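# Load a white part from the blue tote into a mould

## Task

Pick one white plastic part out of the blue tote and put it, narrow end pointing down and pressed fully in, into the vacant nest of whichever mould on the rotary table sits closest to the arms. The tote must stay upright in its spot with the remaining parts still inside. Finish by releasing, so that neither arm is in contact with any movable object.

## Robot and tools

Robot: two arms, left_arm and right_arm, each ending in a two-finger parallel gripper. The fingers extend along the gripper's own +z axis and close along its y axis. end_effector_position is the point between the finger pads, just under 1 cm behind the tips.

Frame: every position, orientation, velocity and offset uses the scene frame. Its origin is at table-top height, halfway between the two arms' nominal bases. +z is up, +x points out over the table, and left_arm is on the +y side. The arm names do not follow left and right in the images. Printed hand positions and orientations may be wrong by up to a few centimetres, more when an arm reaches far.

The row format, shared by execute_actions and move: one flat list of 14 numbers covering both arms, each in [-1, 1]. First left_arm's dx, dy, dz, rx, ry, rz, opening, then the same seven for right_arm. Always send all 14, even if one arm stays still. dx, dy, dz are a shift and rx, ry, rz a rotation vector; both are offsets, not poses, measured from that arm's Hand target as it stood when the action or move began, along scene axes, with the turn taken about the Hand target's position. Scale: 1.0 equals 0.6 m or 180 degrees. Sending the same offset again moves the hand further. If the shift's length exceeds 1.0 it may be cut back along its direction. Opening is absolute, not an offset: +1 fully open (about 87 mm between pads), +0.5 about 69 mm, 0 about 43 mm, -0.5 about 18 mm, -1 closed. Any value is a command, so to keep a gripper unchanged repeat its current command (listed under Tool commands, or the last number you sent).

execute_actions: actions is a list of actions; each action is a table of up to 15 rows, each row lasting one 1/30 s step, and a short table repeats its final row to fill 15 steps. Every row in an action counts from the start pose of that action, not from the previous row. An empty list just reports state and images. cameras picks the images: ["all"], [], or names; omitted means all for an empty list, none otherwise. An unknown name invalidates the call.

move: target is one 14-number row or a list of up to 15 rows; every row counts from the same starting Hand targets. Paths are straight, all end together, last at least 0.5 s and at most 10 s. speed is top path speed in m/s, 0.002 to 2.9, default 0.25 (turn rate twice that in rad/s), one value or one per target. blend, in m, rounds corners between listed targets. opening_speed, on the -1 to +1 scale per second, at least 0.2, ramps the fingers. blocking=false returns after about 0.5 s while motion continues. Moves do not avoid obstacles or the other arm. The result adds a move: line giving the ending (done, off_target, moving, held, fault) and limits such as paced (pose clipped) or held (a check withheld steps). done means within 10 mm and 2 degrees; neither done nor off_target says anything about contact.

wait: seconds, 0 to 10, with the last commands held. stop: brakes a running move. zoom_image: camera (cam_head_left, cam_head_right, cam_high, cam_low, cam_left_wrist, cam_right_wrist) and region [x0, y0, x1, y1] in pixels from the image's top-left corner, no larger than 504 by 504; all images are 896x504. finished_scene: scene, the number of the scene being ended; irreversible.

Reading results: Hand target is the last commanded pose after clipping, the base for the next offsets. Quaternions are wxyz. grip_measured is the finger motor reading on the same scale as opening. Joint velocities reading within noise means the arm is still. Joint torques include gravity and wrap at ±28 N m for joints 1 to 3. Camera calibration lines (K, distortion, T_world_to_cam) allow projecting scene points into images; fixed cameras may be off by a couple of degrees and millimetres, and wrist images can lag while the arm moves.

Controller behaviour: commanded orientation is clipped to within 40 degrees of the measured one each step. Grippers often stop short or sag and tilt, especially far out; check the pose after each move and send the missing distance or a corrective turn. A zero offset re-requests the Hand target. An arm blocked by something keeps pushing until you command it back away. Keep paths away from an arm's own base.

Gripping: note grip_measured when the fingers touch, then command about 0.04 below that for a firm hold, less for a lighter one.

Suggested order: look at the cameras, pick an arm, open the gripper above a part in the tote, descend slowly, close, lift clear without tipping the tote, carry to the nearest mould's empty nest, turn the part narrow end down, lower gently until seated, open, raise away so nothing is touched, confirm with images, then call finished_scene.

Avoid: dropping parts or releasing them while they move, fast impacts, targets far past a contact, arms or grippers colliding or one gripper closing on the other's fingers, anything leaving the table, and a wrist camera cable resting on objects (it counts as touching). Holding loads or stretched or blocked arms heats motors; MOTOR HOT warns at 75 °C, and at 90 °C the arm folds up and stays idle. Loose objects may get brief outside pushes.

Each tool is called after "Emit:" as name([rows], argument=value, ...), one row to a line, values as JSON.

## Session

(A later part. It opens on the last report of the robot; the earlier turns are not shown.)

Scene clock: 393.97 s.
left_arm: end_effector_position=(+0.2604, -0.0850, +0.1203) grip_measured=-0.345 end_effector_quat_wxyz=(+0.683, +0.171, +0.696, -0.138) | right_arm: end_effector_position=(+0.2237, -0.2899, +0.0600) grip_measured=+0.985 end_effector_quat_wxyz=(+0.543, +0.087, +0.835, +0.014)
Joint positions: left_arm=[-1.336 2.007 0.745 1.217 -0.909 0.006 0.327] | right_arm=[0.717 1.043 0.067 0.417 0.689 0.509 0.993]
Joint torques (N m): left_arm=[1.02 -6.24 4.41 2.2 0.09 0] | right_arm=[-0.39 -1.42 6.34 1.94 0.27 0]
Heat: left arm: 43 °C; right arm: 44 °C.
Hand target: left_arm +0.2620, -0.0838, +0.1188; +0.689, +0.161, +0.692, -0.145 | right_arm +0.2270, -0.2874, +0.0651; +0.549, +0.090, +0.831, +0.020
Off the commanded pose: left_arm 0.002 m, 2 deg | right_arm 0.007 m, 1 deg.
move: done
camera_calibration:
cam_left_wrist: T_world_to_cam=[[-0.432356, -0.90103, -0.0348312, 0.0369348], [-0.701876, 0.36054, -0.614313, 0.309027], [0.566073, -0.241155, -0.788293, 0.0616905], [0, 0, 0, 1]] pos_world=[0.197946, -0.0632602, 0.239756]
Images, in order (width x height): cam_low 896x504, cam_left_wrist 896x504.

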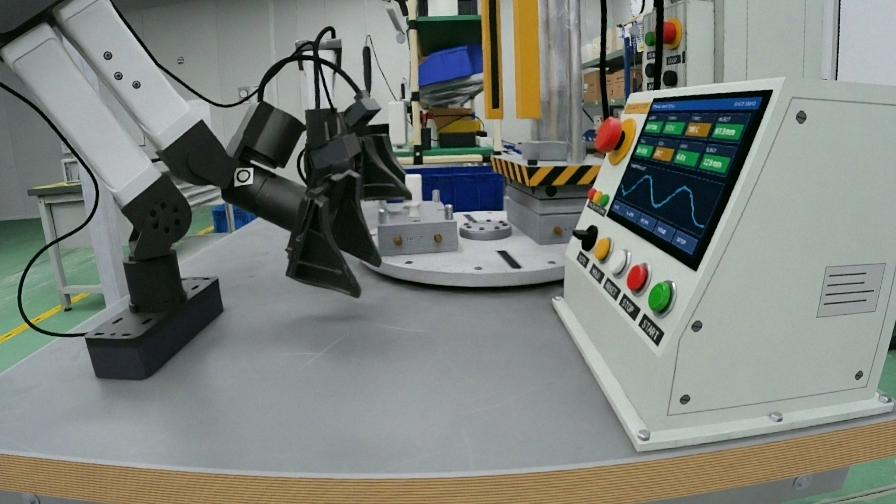

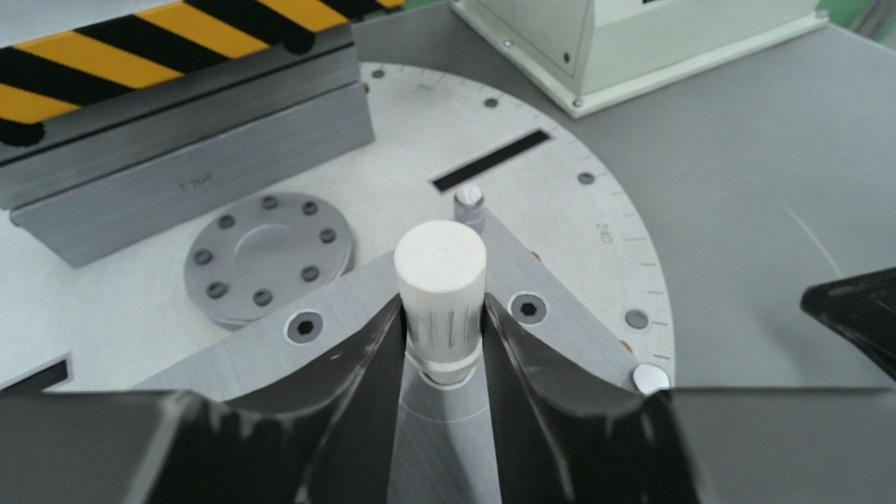

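Emit:
move(target=[0, 0, -0.012, 0,0,0,-0.7, 0,0,0,0,0,0,1], cameras=["cam_low","cam_left_wrist"], speed=0.04)

Emit:
zoom_image(camera="cam_low", region=[360, 140, 460, 240])

Emit:
zoom_image(camera="cam_left_wrist", region=[300, 180, 600, 480])

Scene clock: 401.07 s.
left_arm: end_effector_position=(+0.2605, -0.0853, +0.1127) grip_measured=-0.345 end_effector_quat_wxyz=(+0.683, +0.172, +0.697, -0.136) | right_arm: end_effector_position=(+0.2237, -0.2899, +0.0600) grip_measured=+0.985 end_effector_quat_wxyz=(+0.543, +0.087, +0.835, +0.014)
Joint positions: left_arm=[-1.336 2.035 0.745 1.241 -0.909 0.006 0.327] | right_arm=[0.717 1.043 0.067 0.417 0.689 0.509 0.993]
Joint velocities: left_arm=[within noise] | right_arm=[-0.046 0.017 0.007 0.037 -0.022 -0.007 -0.008]
Joint torques (N m): left_arm=[1.05 -6.31 4.07 2.25 0.09 0.01] | right_arm=[-0.27 -1.36 6.19 1.91 0.29 0]
Motor temperatures (°C): left_arm=[29 39 42 39 27 29 30] | right_arm=[30 37 44 39 27 28 31]
Heat: left arm: 42 °C; right arm: 44 °C.
Hand target: left_arm +0.2620, -0.0838, +0.1116; +0.689, +0.161, +0.692, -0.145 | right_arm +0.2270, -0.2874, +0.0651; +0.549, +0.090, +0.831, +0.020
Off the commanded pose: left_arm 0.002 m, 2 deg | right_arm 0.007 m, 1 deg.
move: done
camera_calibration:
cam_left_wrist: T_world_to_cam=[[-0.432395, -0.900888, -0.0378708, 0.0367772], [-0.702393, 0.362866, -0.61235, 0.304691], [0.565401, -0.238177, -0.789679, 0.0561937], [0, 0, 0, 1]] pos_world=[0.198143, -0.0640457, 0.232345]
Images, in order (width x height): cam_low 896x504, cam_left_wrist 896x504.

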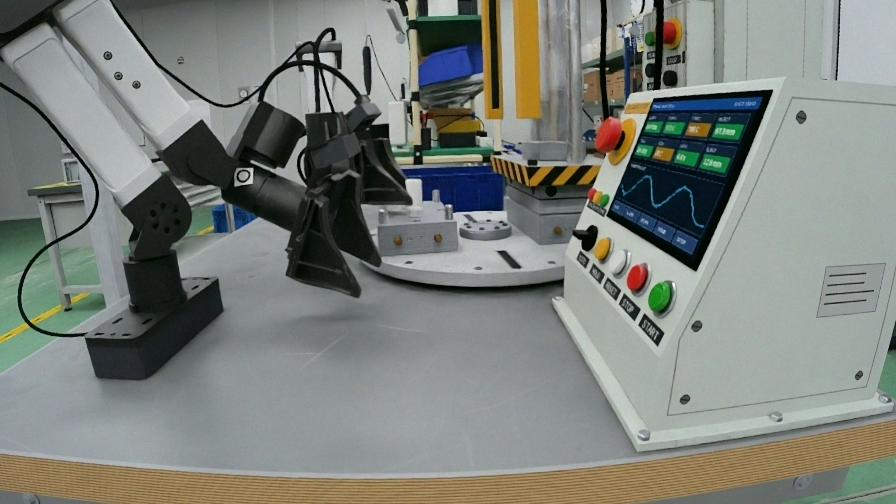

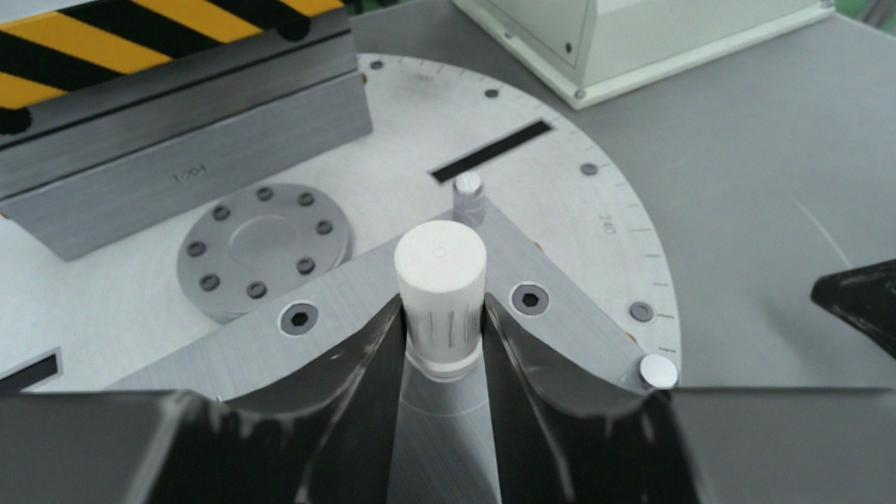

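Scaled by 5.040 from the camera's 896x504 image, which has a finer 1280x720 frame.

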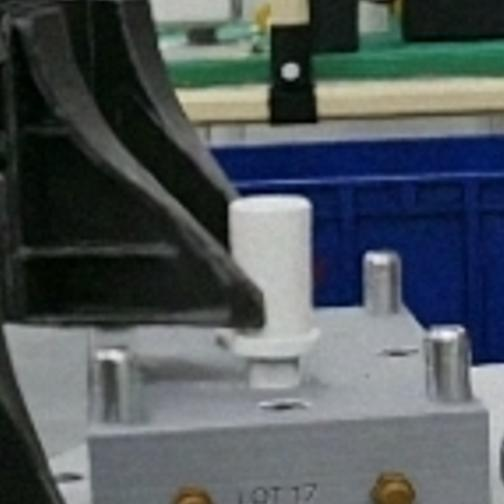

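Scaled by 1.680 from the camera's 896x504 image, which has a finer 1280x720 frame.

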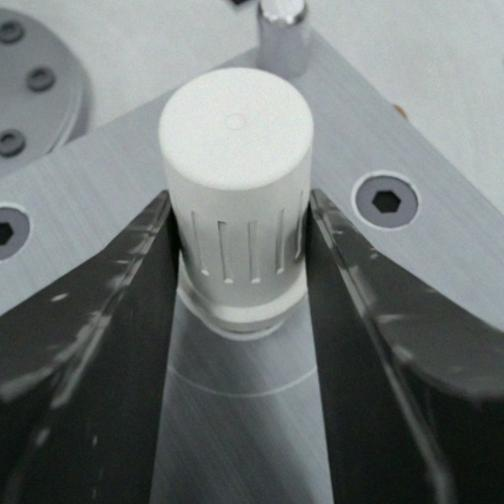

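Emit:
move(target=[0, 0, -0.009, 0,0,0,-0.7, 0,0,0,0,0,0,1], cameras=["cam_low","cam_left_wrist"], speed=0.04)

Emit:
zoom_image(camera="cam_low", region=[360, 140, 460, 240])

Emit:
zoom_image(camera="cam_left_wrist", region=[300, 180, 600, 480])

Scene clock: 408.37 s.
left_arm: end_effector_position=(+0.2606, -0.0854, +0.1068) grip_measured=-0.345 end_effector_quat_wxyz=(+0.682, +0.173, +0.698, -0.135) | right_arm: end_effector_position=(+0.2237, -0.2899, +0.0600) grip_measured=+0.985 end_effector_quat_wxyz=(+0.543, +0.087, +0.835, +0.014)
Joint positions: left_arm=[-1.336 2.056 0.745 1.258 -0.909 0.006 0.327] | right_arm=[0.717 1.043 0.067 0.417 0.689 0.509 0.993]
Joint torques (N m): left_arm=[1.07 -6.42 3.9 2.3 0.09 0.01] | right_arm=[-0.34 -1.51 6.39 1.92 0.29 0.02]
Heat: left arm: 42 °C; right arm: 44 °C.
Hand target: left_arm +0.2620, -0.0838, +0.1063; +0.689, +0.161, +0.692, -0.145 | right_arm +0.2270, -0.2874, +0.0651; +0.549, +0.090, +0.831, +0.020
Off the commanded pose: left_arm 0.002 m, 2 deg | right_arm 0.007 m, 1 deg.
move: done
camera_calibration:
cam_left_wrist: T_world_to_cam=[[-0.432446, -0.900721, -0.0411348, 0.0368366], [-0.702923, 0.365351, -0.610261, 0.301266], [0.564703, -0.23499, -0.791132, 0.0521634], [0, 0, 0, 1]] pos_world=[0.19824, -0.0646302, 0.226634]
Images, in order (width x height): cam_low 896x504, cam_left_wrist 896x504.

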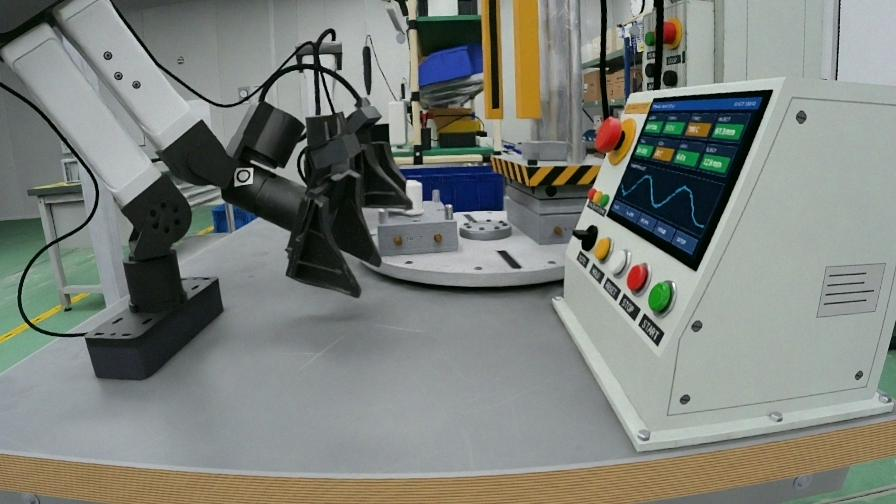

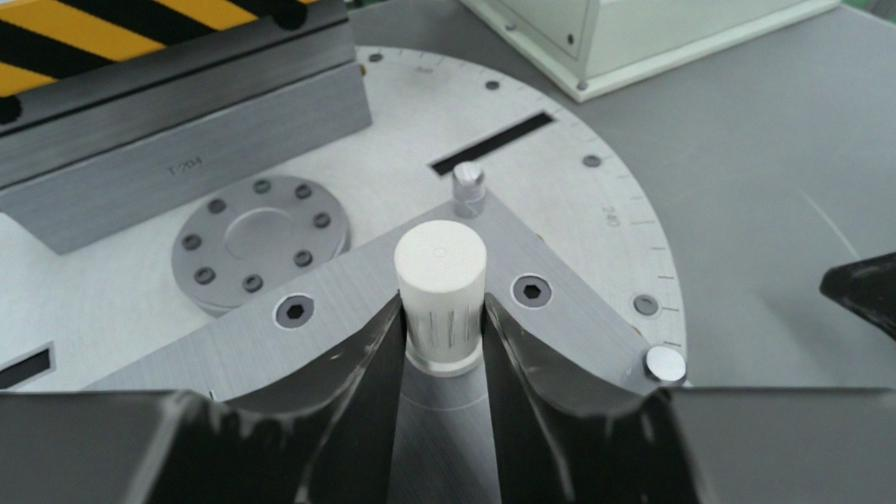

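Scaled by 5.040 from the camera's 896x504 image, which has a finer 1280x720 frame.

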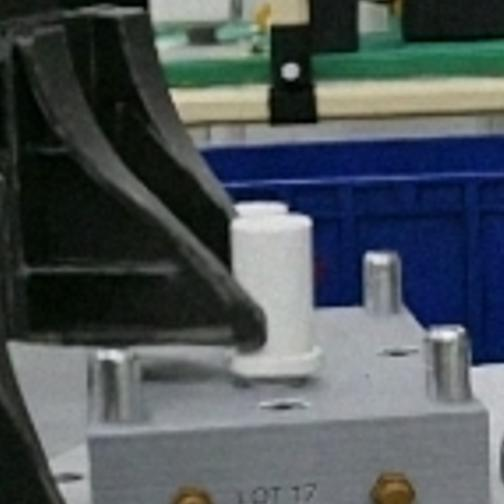

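Scaled by 1.680 from the camera's 896x504 image, which has a finer 1280x720 frame.

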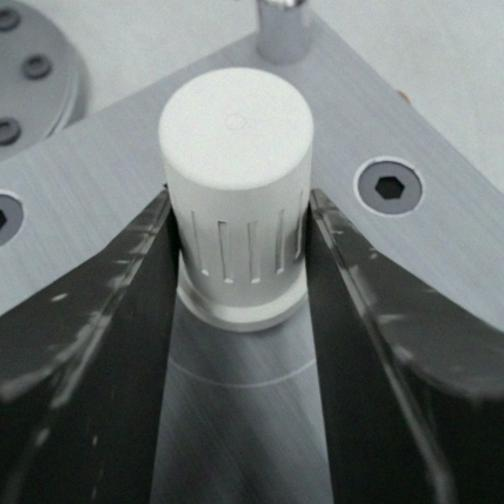

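Emit:
move(target=[0, 0, -0.007, 0,0,0,-0.7, 0,0,0,0,0,0,1], cameras=["cam_low","cam_left_wrist"], speed=0.03)

Emit:
zoom_image(camera="cam_low", region=[360, 140, 460, 240])

Scene clock: 414.60 s.
left_arm: end_effector_position=(+0.2605, -0.0851, +0.1032) grip_measured=-0.345 end_effector_quat_wxyz=(+0.683, +0.172, +0.697, -0.136) | right_arm: end_effector_position=(+0.2237, -0.2899, +0.0600) grip_measured=+0.985 end_effector_quat_wxyz=(+0.543, +0.087, +0.835, +0.014)
Joint positions: left_arm=[-1.336 2.072 0.742 1.28 -0.909 0.006 0.327] | right_arm=[0.717 1.043 0.067 0.417 0.689 0.509 0.993]
Joint torques (N m): left_arm=[1.07 -6.22 4.05 2.26 0.08 0.01] | right_arm=[-0.34 -1.42 6.32 1.94 0.31 -0.02]
Heat: left arm: 42 °C; right arm: 44 °C.
Hand target: left_arm +0.2620, -0.0838, +0.1020; +0.689, +0.161, +0.692, -0.145 | right_arm +0.2270, -0.2874, +0.0651; +0.549, +0.090, +0.831, +0.020
Off the commanded pose: left_arm 0.002 m, 2 deg | right_arm 0.007 m, 1 deg.
move: done
camera_calibration:
cam_left_wrist: T_world_to_cam=[[-0.432356, -0.900882, -0.0384621, 0.036591], [-0.702482, 0.363267, -0.61201, 0.298732], [0.565321, -0.237587, -0.789915, 0.0488777], [0, 0, 0, 1]] pos_world=[0.198043, -0.0639428, 0.222843]
Images, in order (width x height): cam_low 896x504, cam_left_wrist 896x504.

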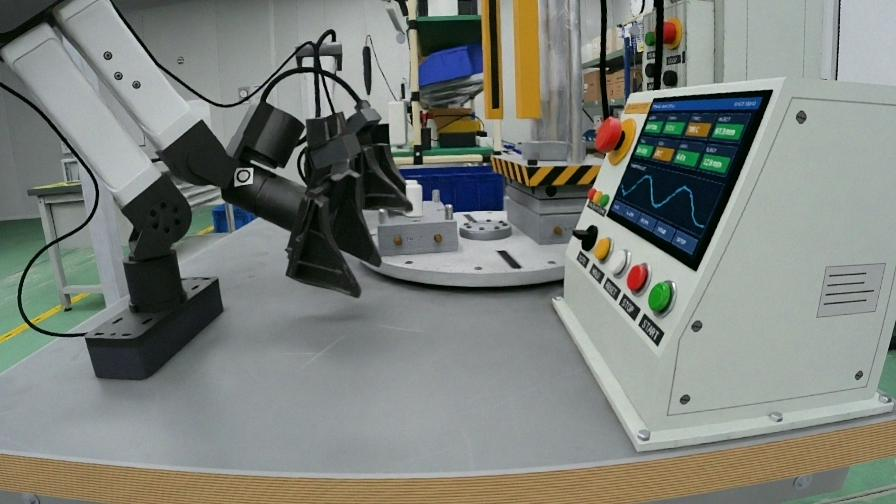

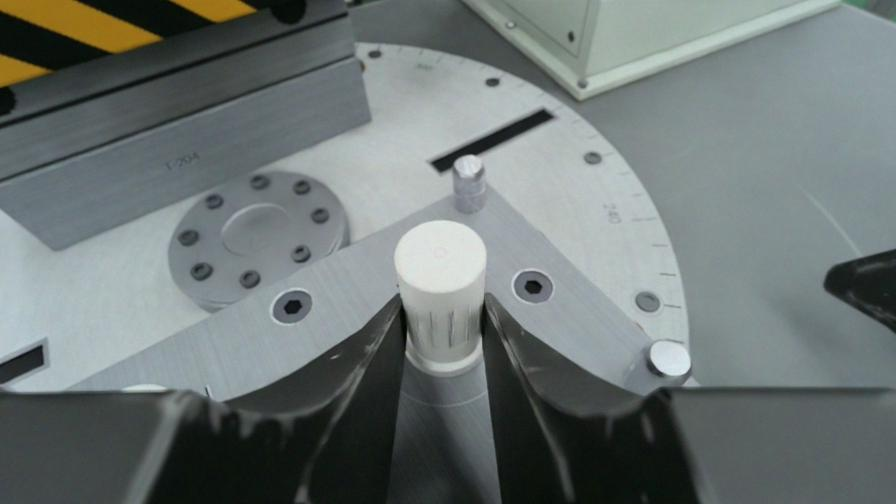

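Scaled by 5.040 from the camera's 896x504 image, which has a finer 1280x720 frame.

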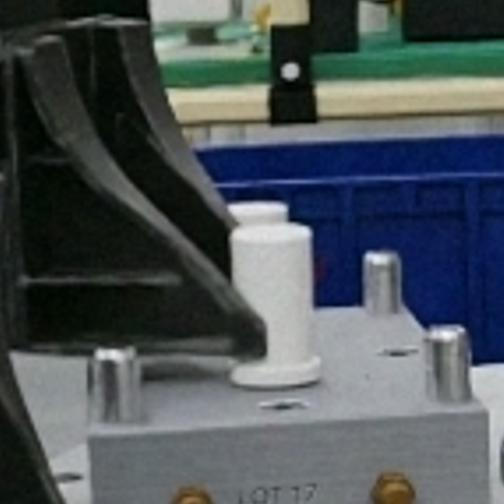

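Emit:
move(target=[0, 0, -0.006, 0,0,0,-0.7, 0,0,0,0,0,0,1], cameras=["cam_low","cam_left_wrist"], speed=0.03)

Emit:
zoom_image(camera="cam_low", region=[360, 140, 460, 240])

Emit:
zoom_image(camera="cam_left_wrist", region=[300, 180, 600, 480])

Scene clock: 420.50 s.
left_arm: end_effector_position=(+0.2607, -0.0850, +0.1017) grip_measured=-0.345 end_effector_quat_wxyz=(+0.684, +0.169, +0.696, -0.137) | right_arm: end_effector_position=(+0.2237, -0.2899, +0.0600) grip_measured=+0.985 end_effector_quat_wxyz=(+0.543, +0.087, +0.835, +0.014)
Joint positions: left_arm=[-1.336 2.084 0.741 1.3 -0.911 0.007 0.327] | right_arm=[0.717 1.043 0.067 0.417 0.689 0.509 0.993]
Joint torques (N m): left_arm=[1.06 -6 4.08 2.2 0.11 0] | right_arm=[-0.32 -1.5 6.32 1.93 0.26 0.02]
Heat: left arm: 42 °C; right arm: 44 °C.
Hand target: left_arm +0.2620, -0.0838, +0.0984; +0.689, +0.161, +0.692, -0.145 | right_arm +0.2270, -0.2874, +0.0651; +0.549, +0.090, +0.831, +0.020
Off the commanded pose: left_arm 0.004 m, 1 deg | right_arm 0.007 m, 1 deg.
move: done
camera_calibration:
cam_left_wrist: T_world_to_cam=[[-0.430662, -0.901872, -0.0340167, 0.0357202], [-0.701666, 0.358289, -0.615868, 0.29771], [0.567622, -0.241363, -0.787114, 0.046371], [0, 0, 0, 1]] pos_world=[0.197955, -0.0632591, 0.221065]
Images, in order (width x height): cam_low 896x504, cam_left_wrist 896x504.

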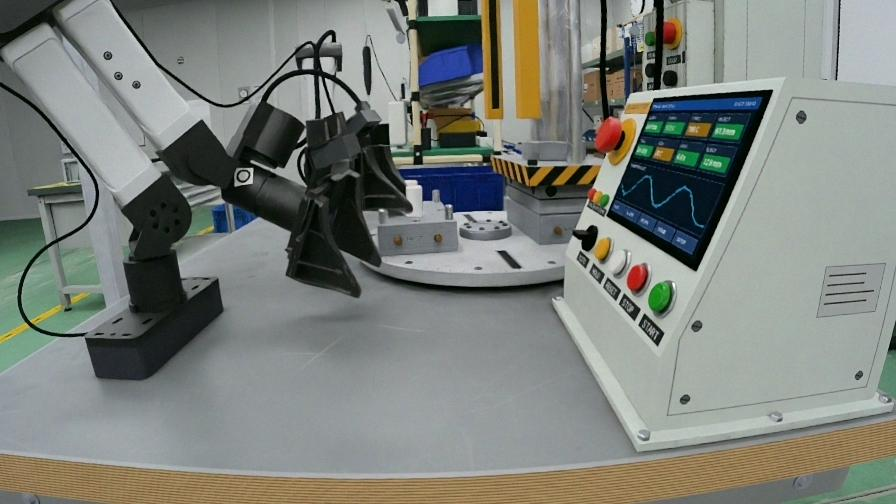

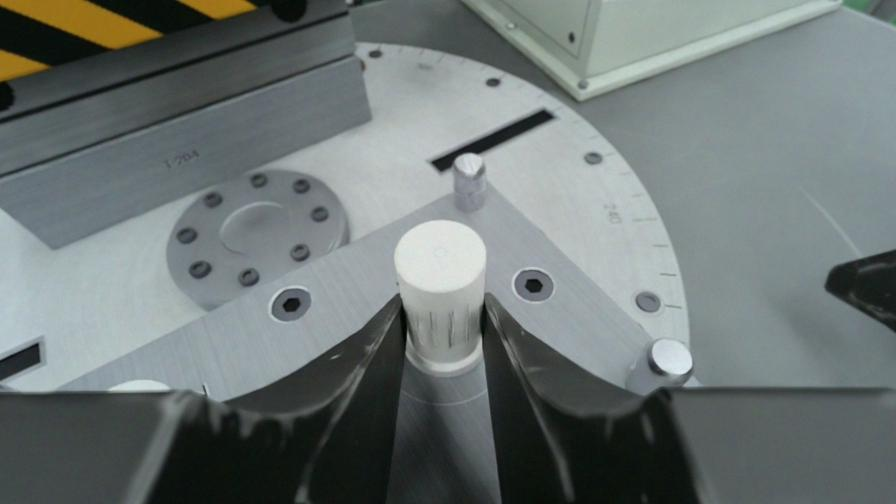

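Scaled by 5.040 from the camera's 896x504 image, which has a finer 1280x720 frame.

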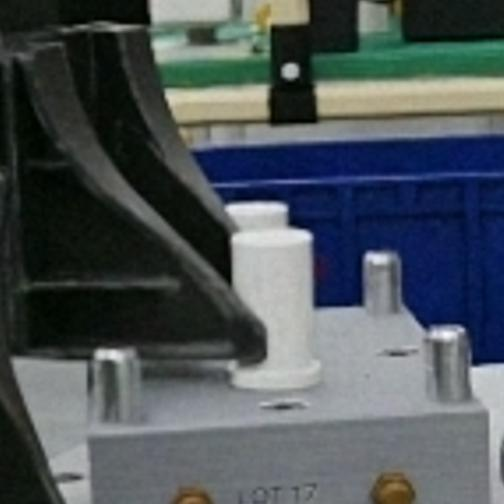

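Scaled by 1.680 from the camera's 896x504 image, which has a finer 1280x720 frame.

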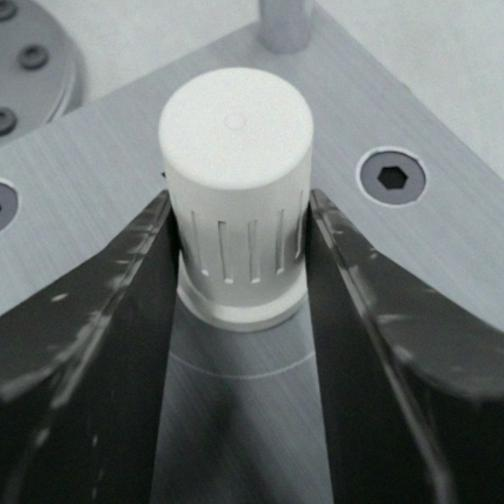

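Emit:
move(target=[-0.001, -0.001, 0.006, 0,0,0,0.1, 0,0,0,0,0,0,1], opening_speed=0.5, speed=0.02, cameras=["cam_low","cam_left_wrist"])

Emit:
zoom_image(camera="cam_low", region=[360, 140, 460, 240])

Emit:
zoom_image(camera="cam_left_wrist", region=[300, 180, 600, 480])

Scene clock: 430.73 s.
left_arm: end_effector_position=(+0.2607, -0.0850, +0.1017) grip_measured=+0.100 end_effector_quat_wxyz=(+0.684, +0.169, +0.696, -0.137) | right_arm: end_effector_position=(+0.2237, -0.2899, +0.0600) grip_measured=+0.985 end_effector_quat_wxyz=(+0.543, +0.087, +0.835, +0.014)
Joint positions: left_arm=[-1.336 2.084 0.741 1.3 -0.911 0.007 0.55] | right_arm=[0.717 1.043 0.067 0.417 0.689 0.509 0.993]
Joint torques (N m): left_arm=[0.85 -6.91 4.26 2.08 0.09 0.02] | right_arm=[-0.34 -1.44 6.31 1.91 0.3 0]
Heat: left arm: 42 °C; right arm: 44 °C.
Hand target: left_arm +0.2614, -0.0844, +0.1020; +0.689, +0.161, +0.692, -0.145 | right_arm +0.2270, -0.2874, +0.0651; +0.549, +0.090, +0.831, +0.020
Off the commanded pose: left_arm 0.001 m, 1 deg | right_arm 0.007 m, 1 deg.
move: done
camera_calibration:
cam_left_wrist: T_world_to_cam=[[-0.430662, -0.901872, -0.0340167, 0.0357202], [-0.701666, 0.358289, -0.615868, 0.29771], [0.567622, -0.241363, -0.787114, 0.046371], [0, 0, 0, 1]] pos_world=[0.197955, -0.0632591, 0.221065]
Images, in order (width x height): cam_low 896x504, cam_left_wrist 896x504.

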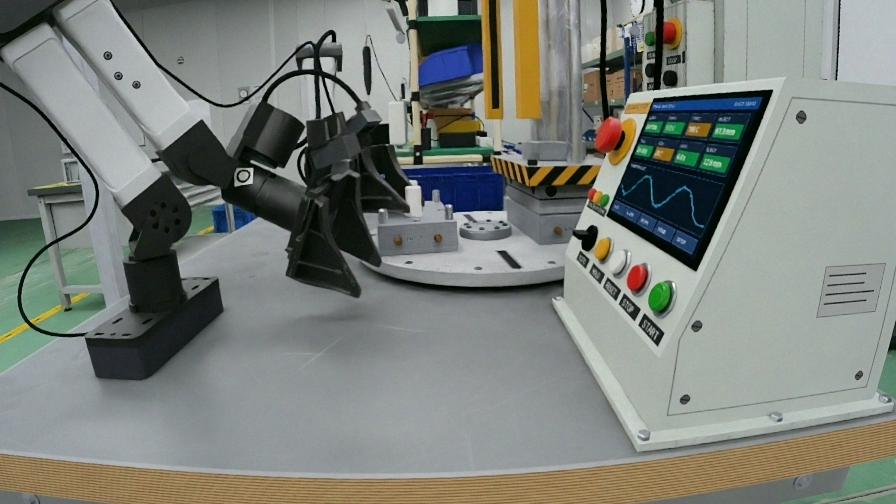

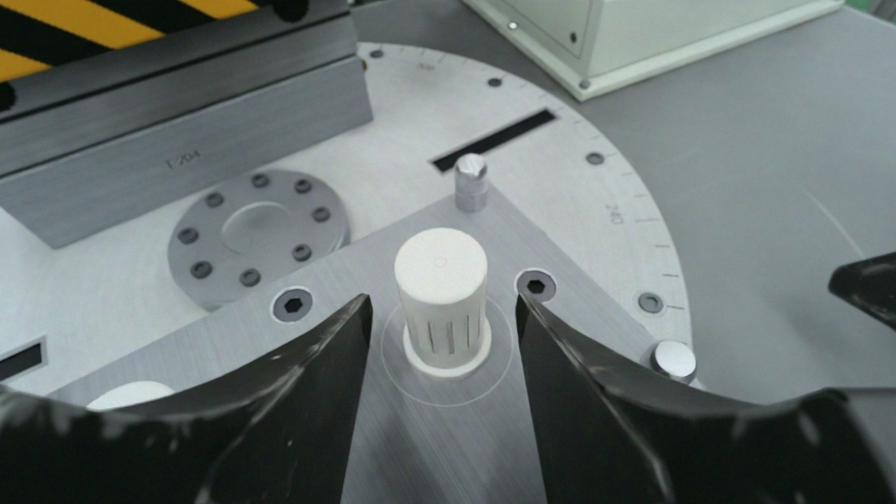

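Scaled by 5.040 from the camera's 896x504 image, which has a finer 1280x720 frame.

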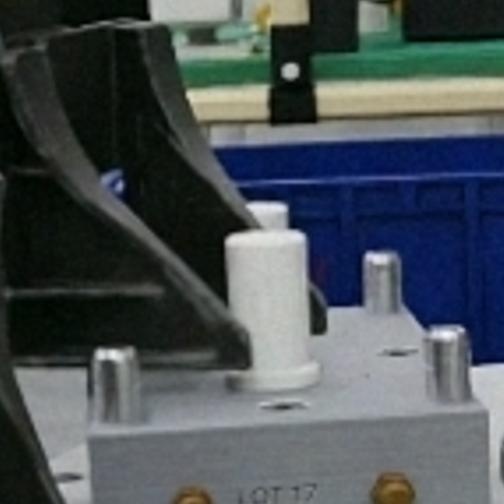

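Scaled by 1.680 from the camera's 896x504 image, which has a finer 1280x720 frame.

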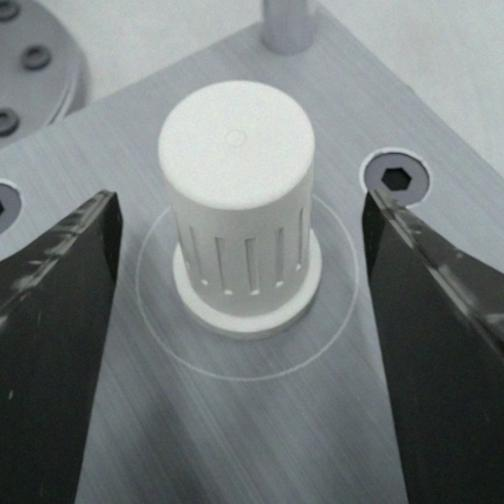

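Emit:
move([
  [-0.0604,0.0282,0.01,0,0,0,0.1,0,0,0,0,0,0,1],
  [-0.0604,0.0282,0.2,0,0,0,0.1,0,0,0,0,0,0,1],
], speed=0.08, blend=0.005, cameras=["all"])

Emit:
zoom_image(camera="cam_low", region=[360, 140, 460, 240])

Emit:
zoom_image(camera="cam_left_wrist", region=[250, 180, 650, 500])

Scene clock: 442.60 s.
left_arm: end_effector_position=(+0.2266, -0.0647, +0.2041) grip_measured=+0.100 end_effector_quat_wxyz=(+0.684, +0.178, +0.696, -0.129) | right_arm: end_effector_position=(+0.2237, -0.2899, +0.0600) grip_measured=+0.985 end_effector_quat_wxyz=(+0.543, +0.087, +0.835, +0.014)
Joint positions: left_arm=[-1.429 1.64 0.744 0.837 -1.002 0.014 0.55] | right_arm=[0.717 1.043 0.067 0.417 0.689 0.509 0.993]
Joint torques (N m): left_arm=[0.23 -8.24 9.35 1.48 0.01 -0.06] | right_arm=[-0.38 -1.52 6.2 1.92 0.27 0]
Heat: left arm: 42 °C; right arm: 44 °C.
Hand target: left_arm +0.2250, -0.0676, +0.2221; +0.689, +0.161, +0.692, -0.145 | right_arm +0.2270, -0.2874, +0.0651; +0.549, +0.090, +0.831, +0.020
Off the commanded pose: left_arm 0.018 m, 3 deg | right_arm 0.007 m, 1 deg.
move: off_target (left_arm)
camera_calibration:
cam_left_wrist: T_world_to_cam=[[-0.432049, -0.900056, -0.056861, 0.04797], [-0.69819, 0.373725, -0.610623, 0.328778], [0.570845, -0.224119, -0.789878, 0.15224], [0, 0, 0, 1]] pos_world=[0.16337, -0.045577, 0.323739]

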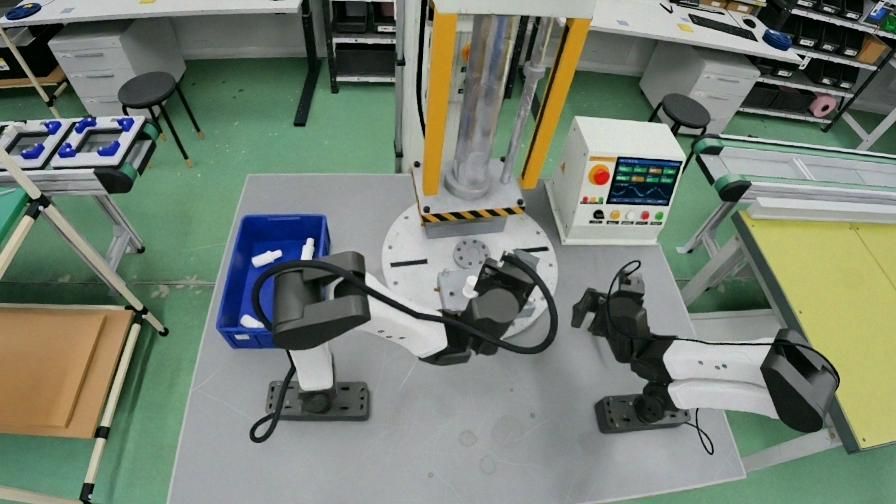

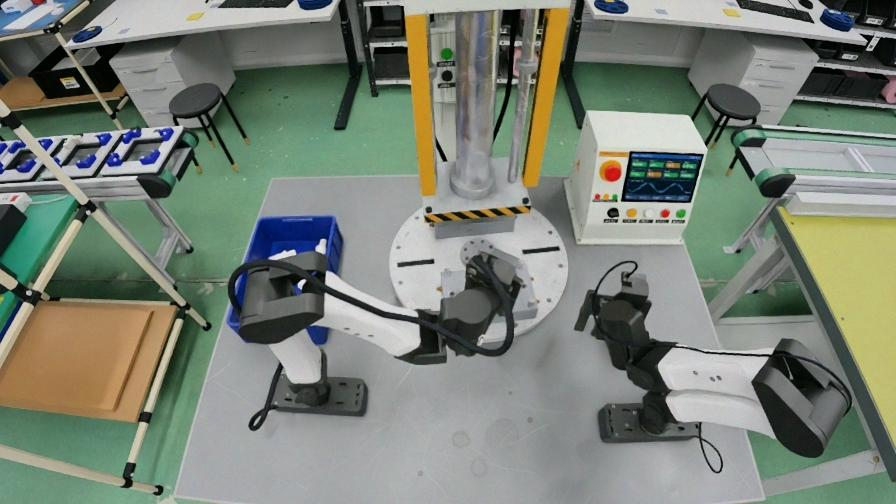

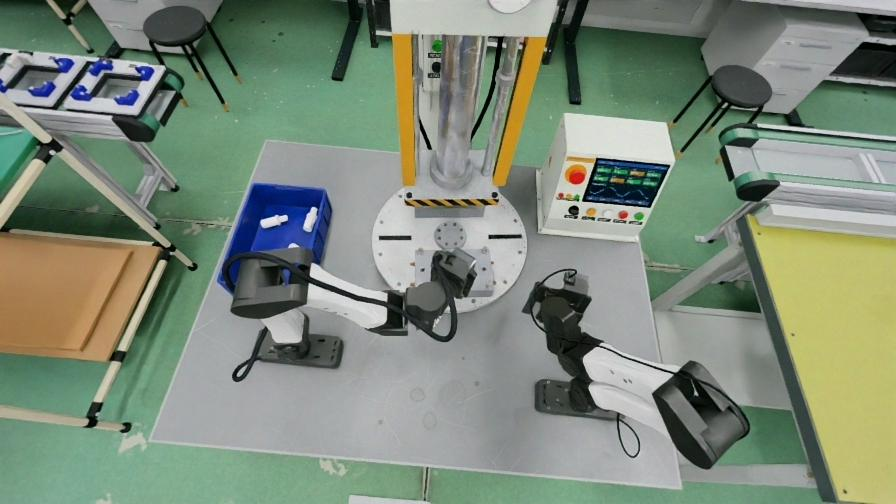

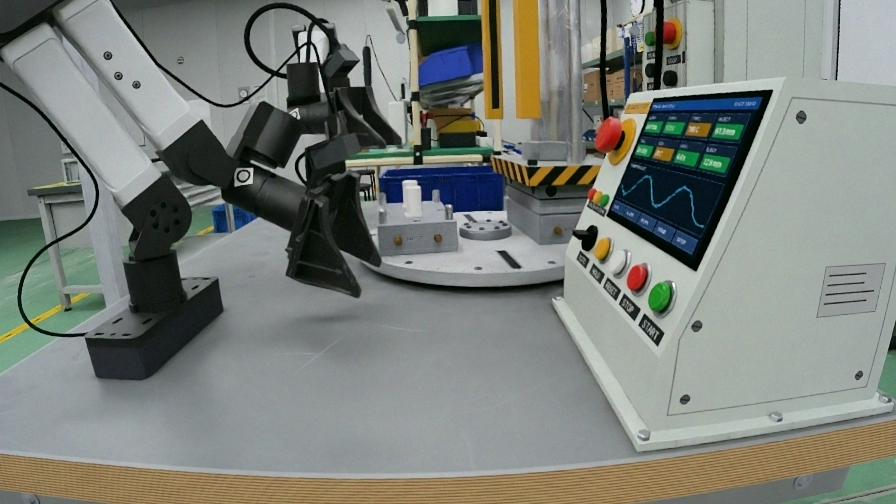

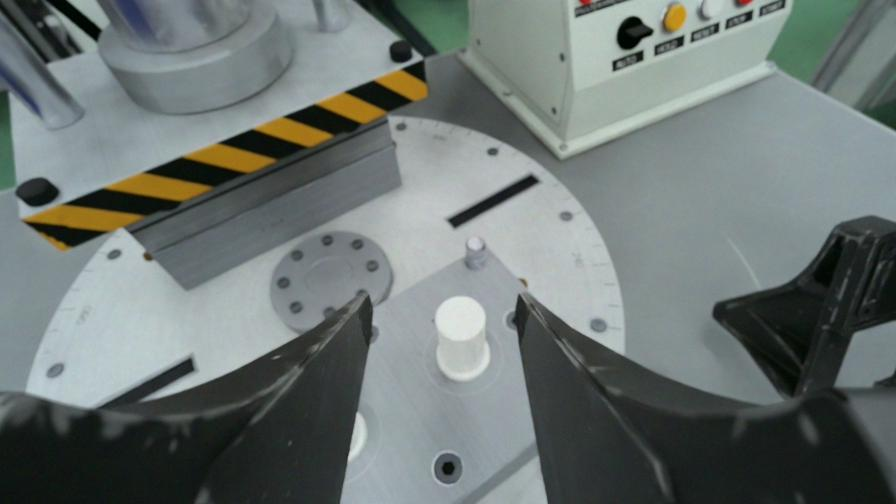

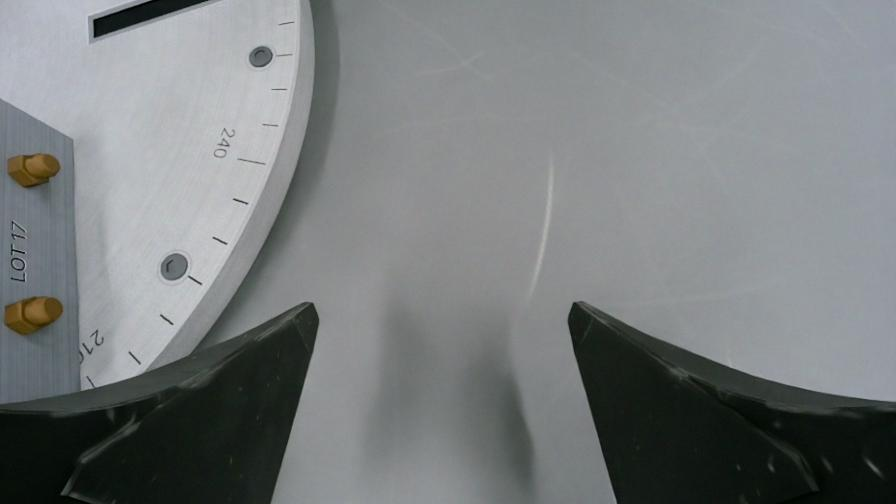

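Scaled by 5.040 from the camera's 896x504 image, which has a finer 1280x720 frame.

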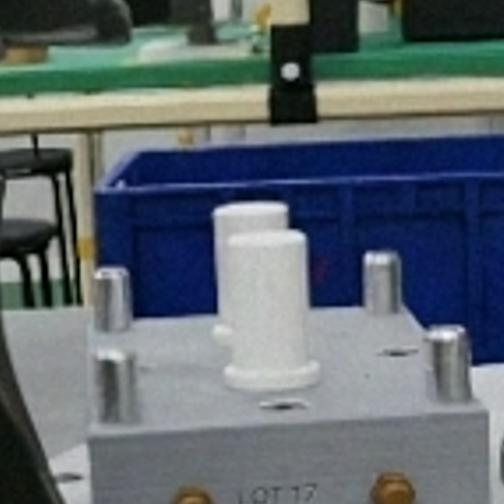

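Scaled by 1.260 from the camera's 896x504 image, which has a finer 1280x720 frame.

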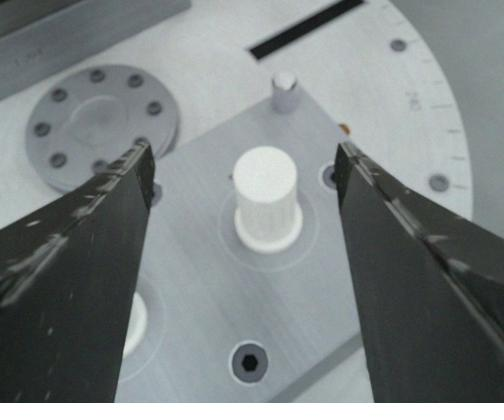

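Emit:
finished_scene(scene=1)

The scene is finished: the task was done.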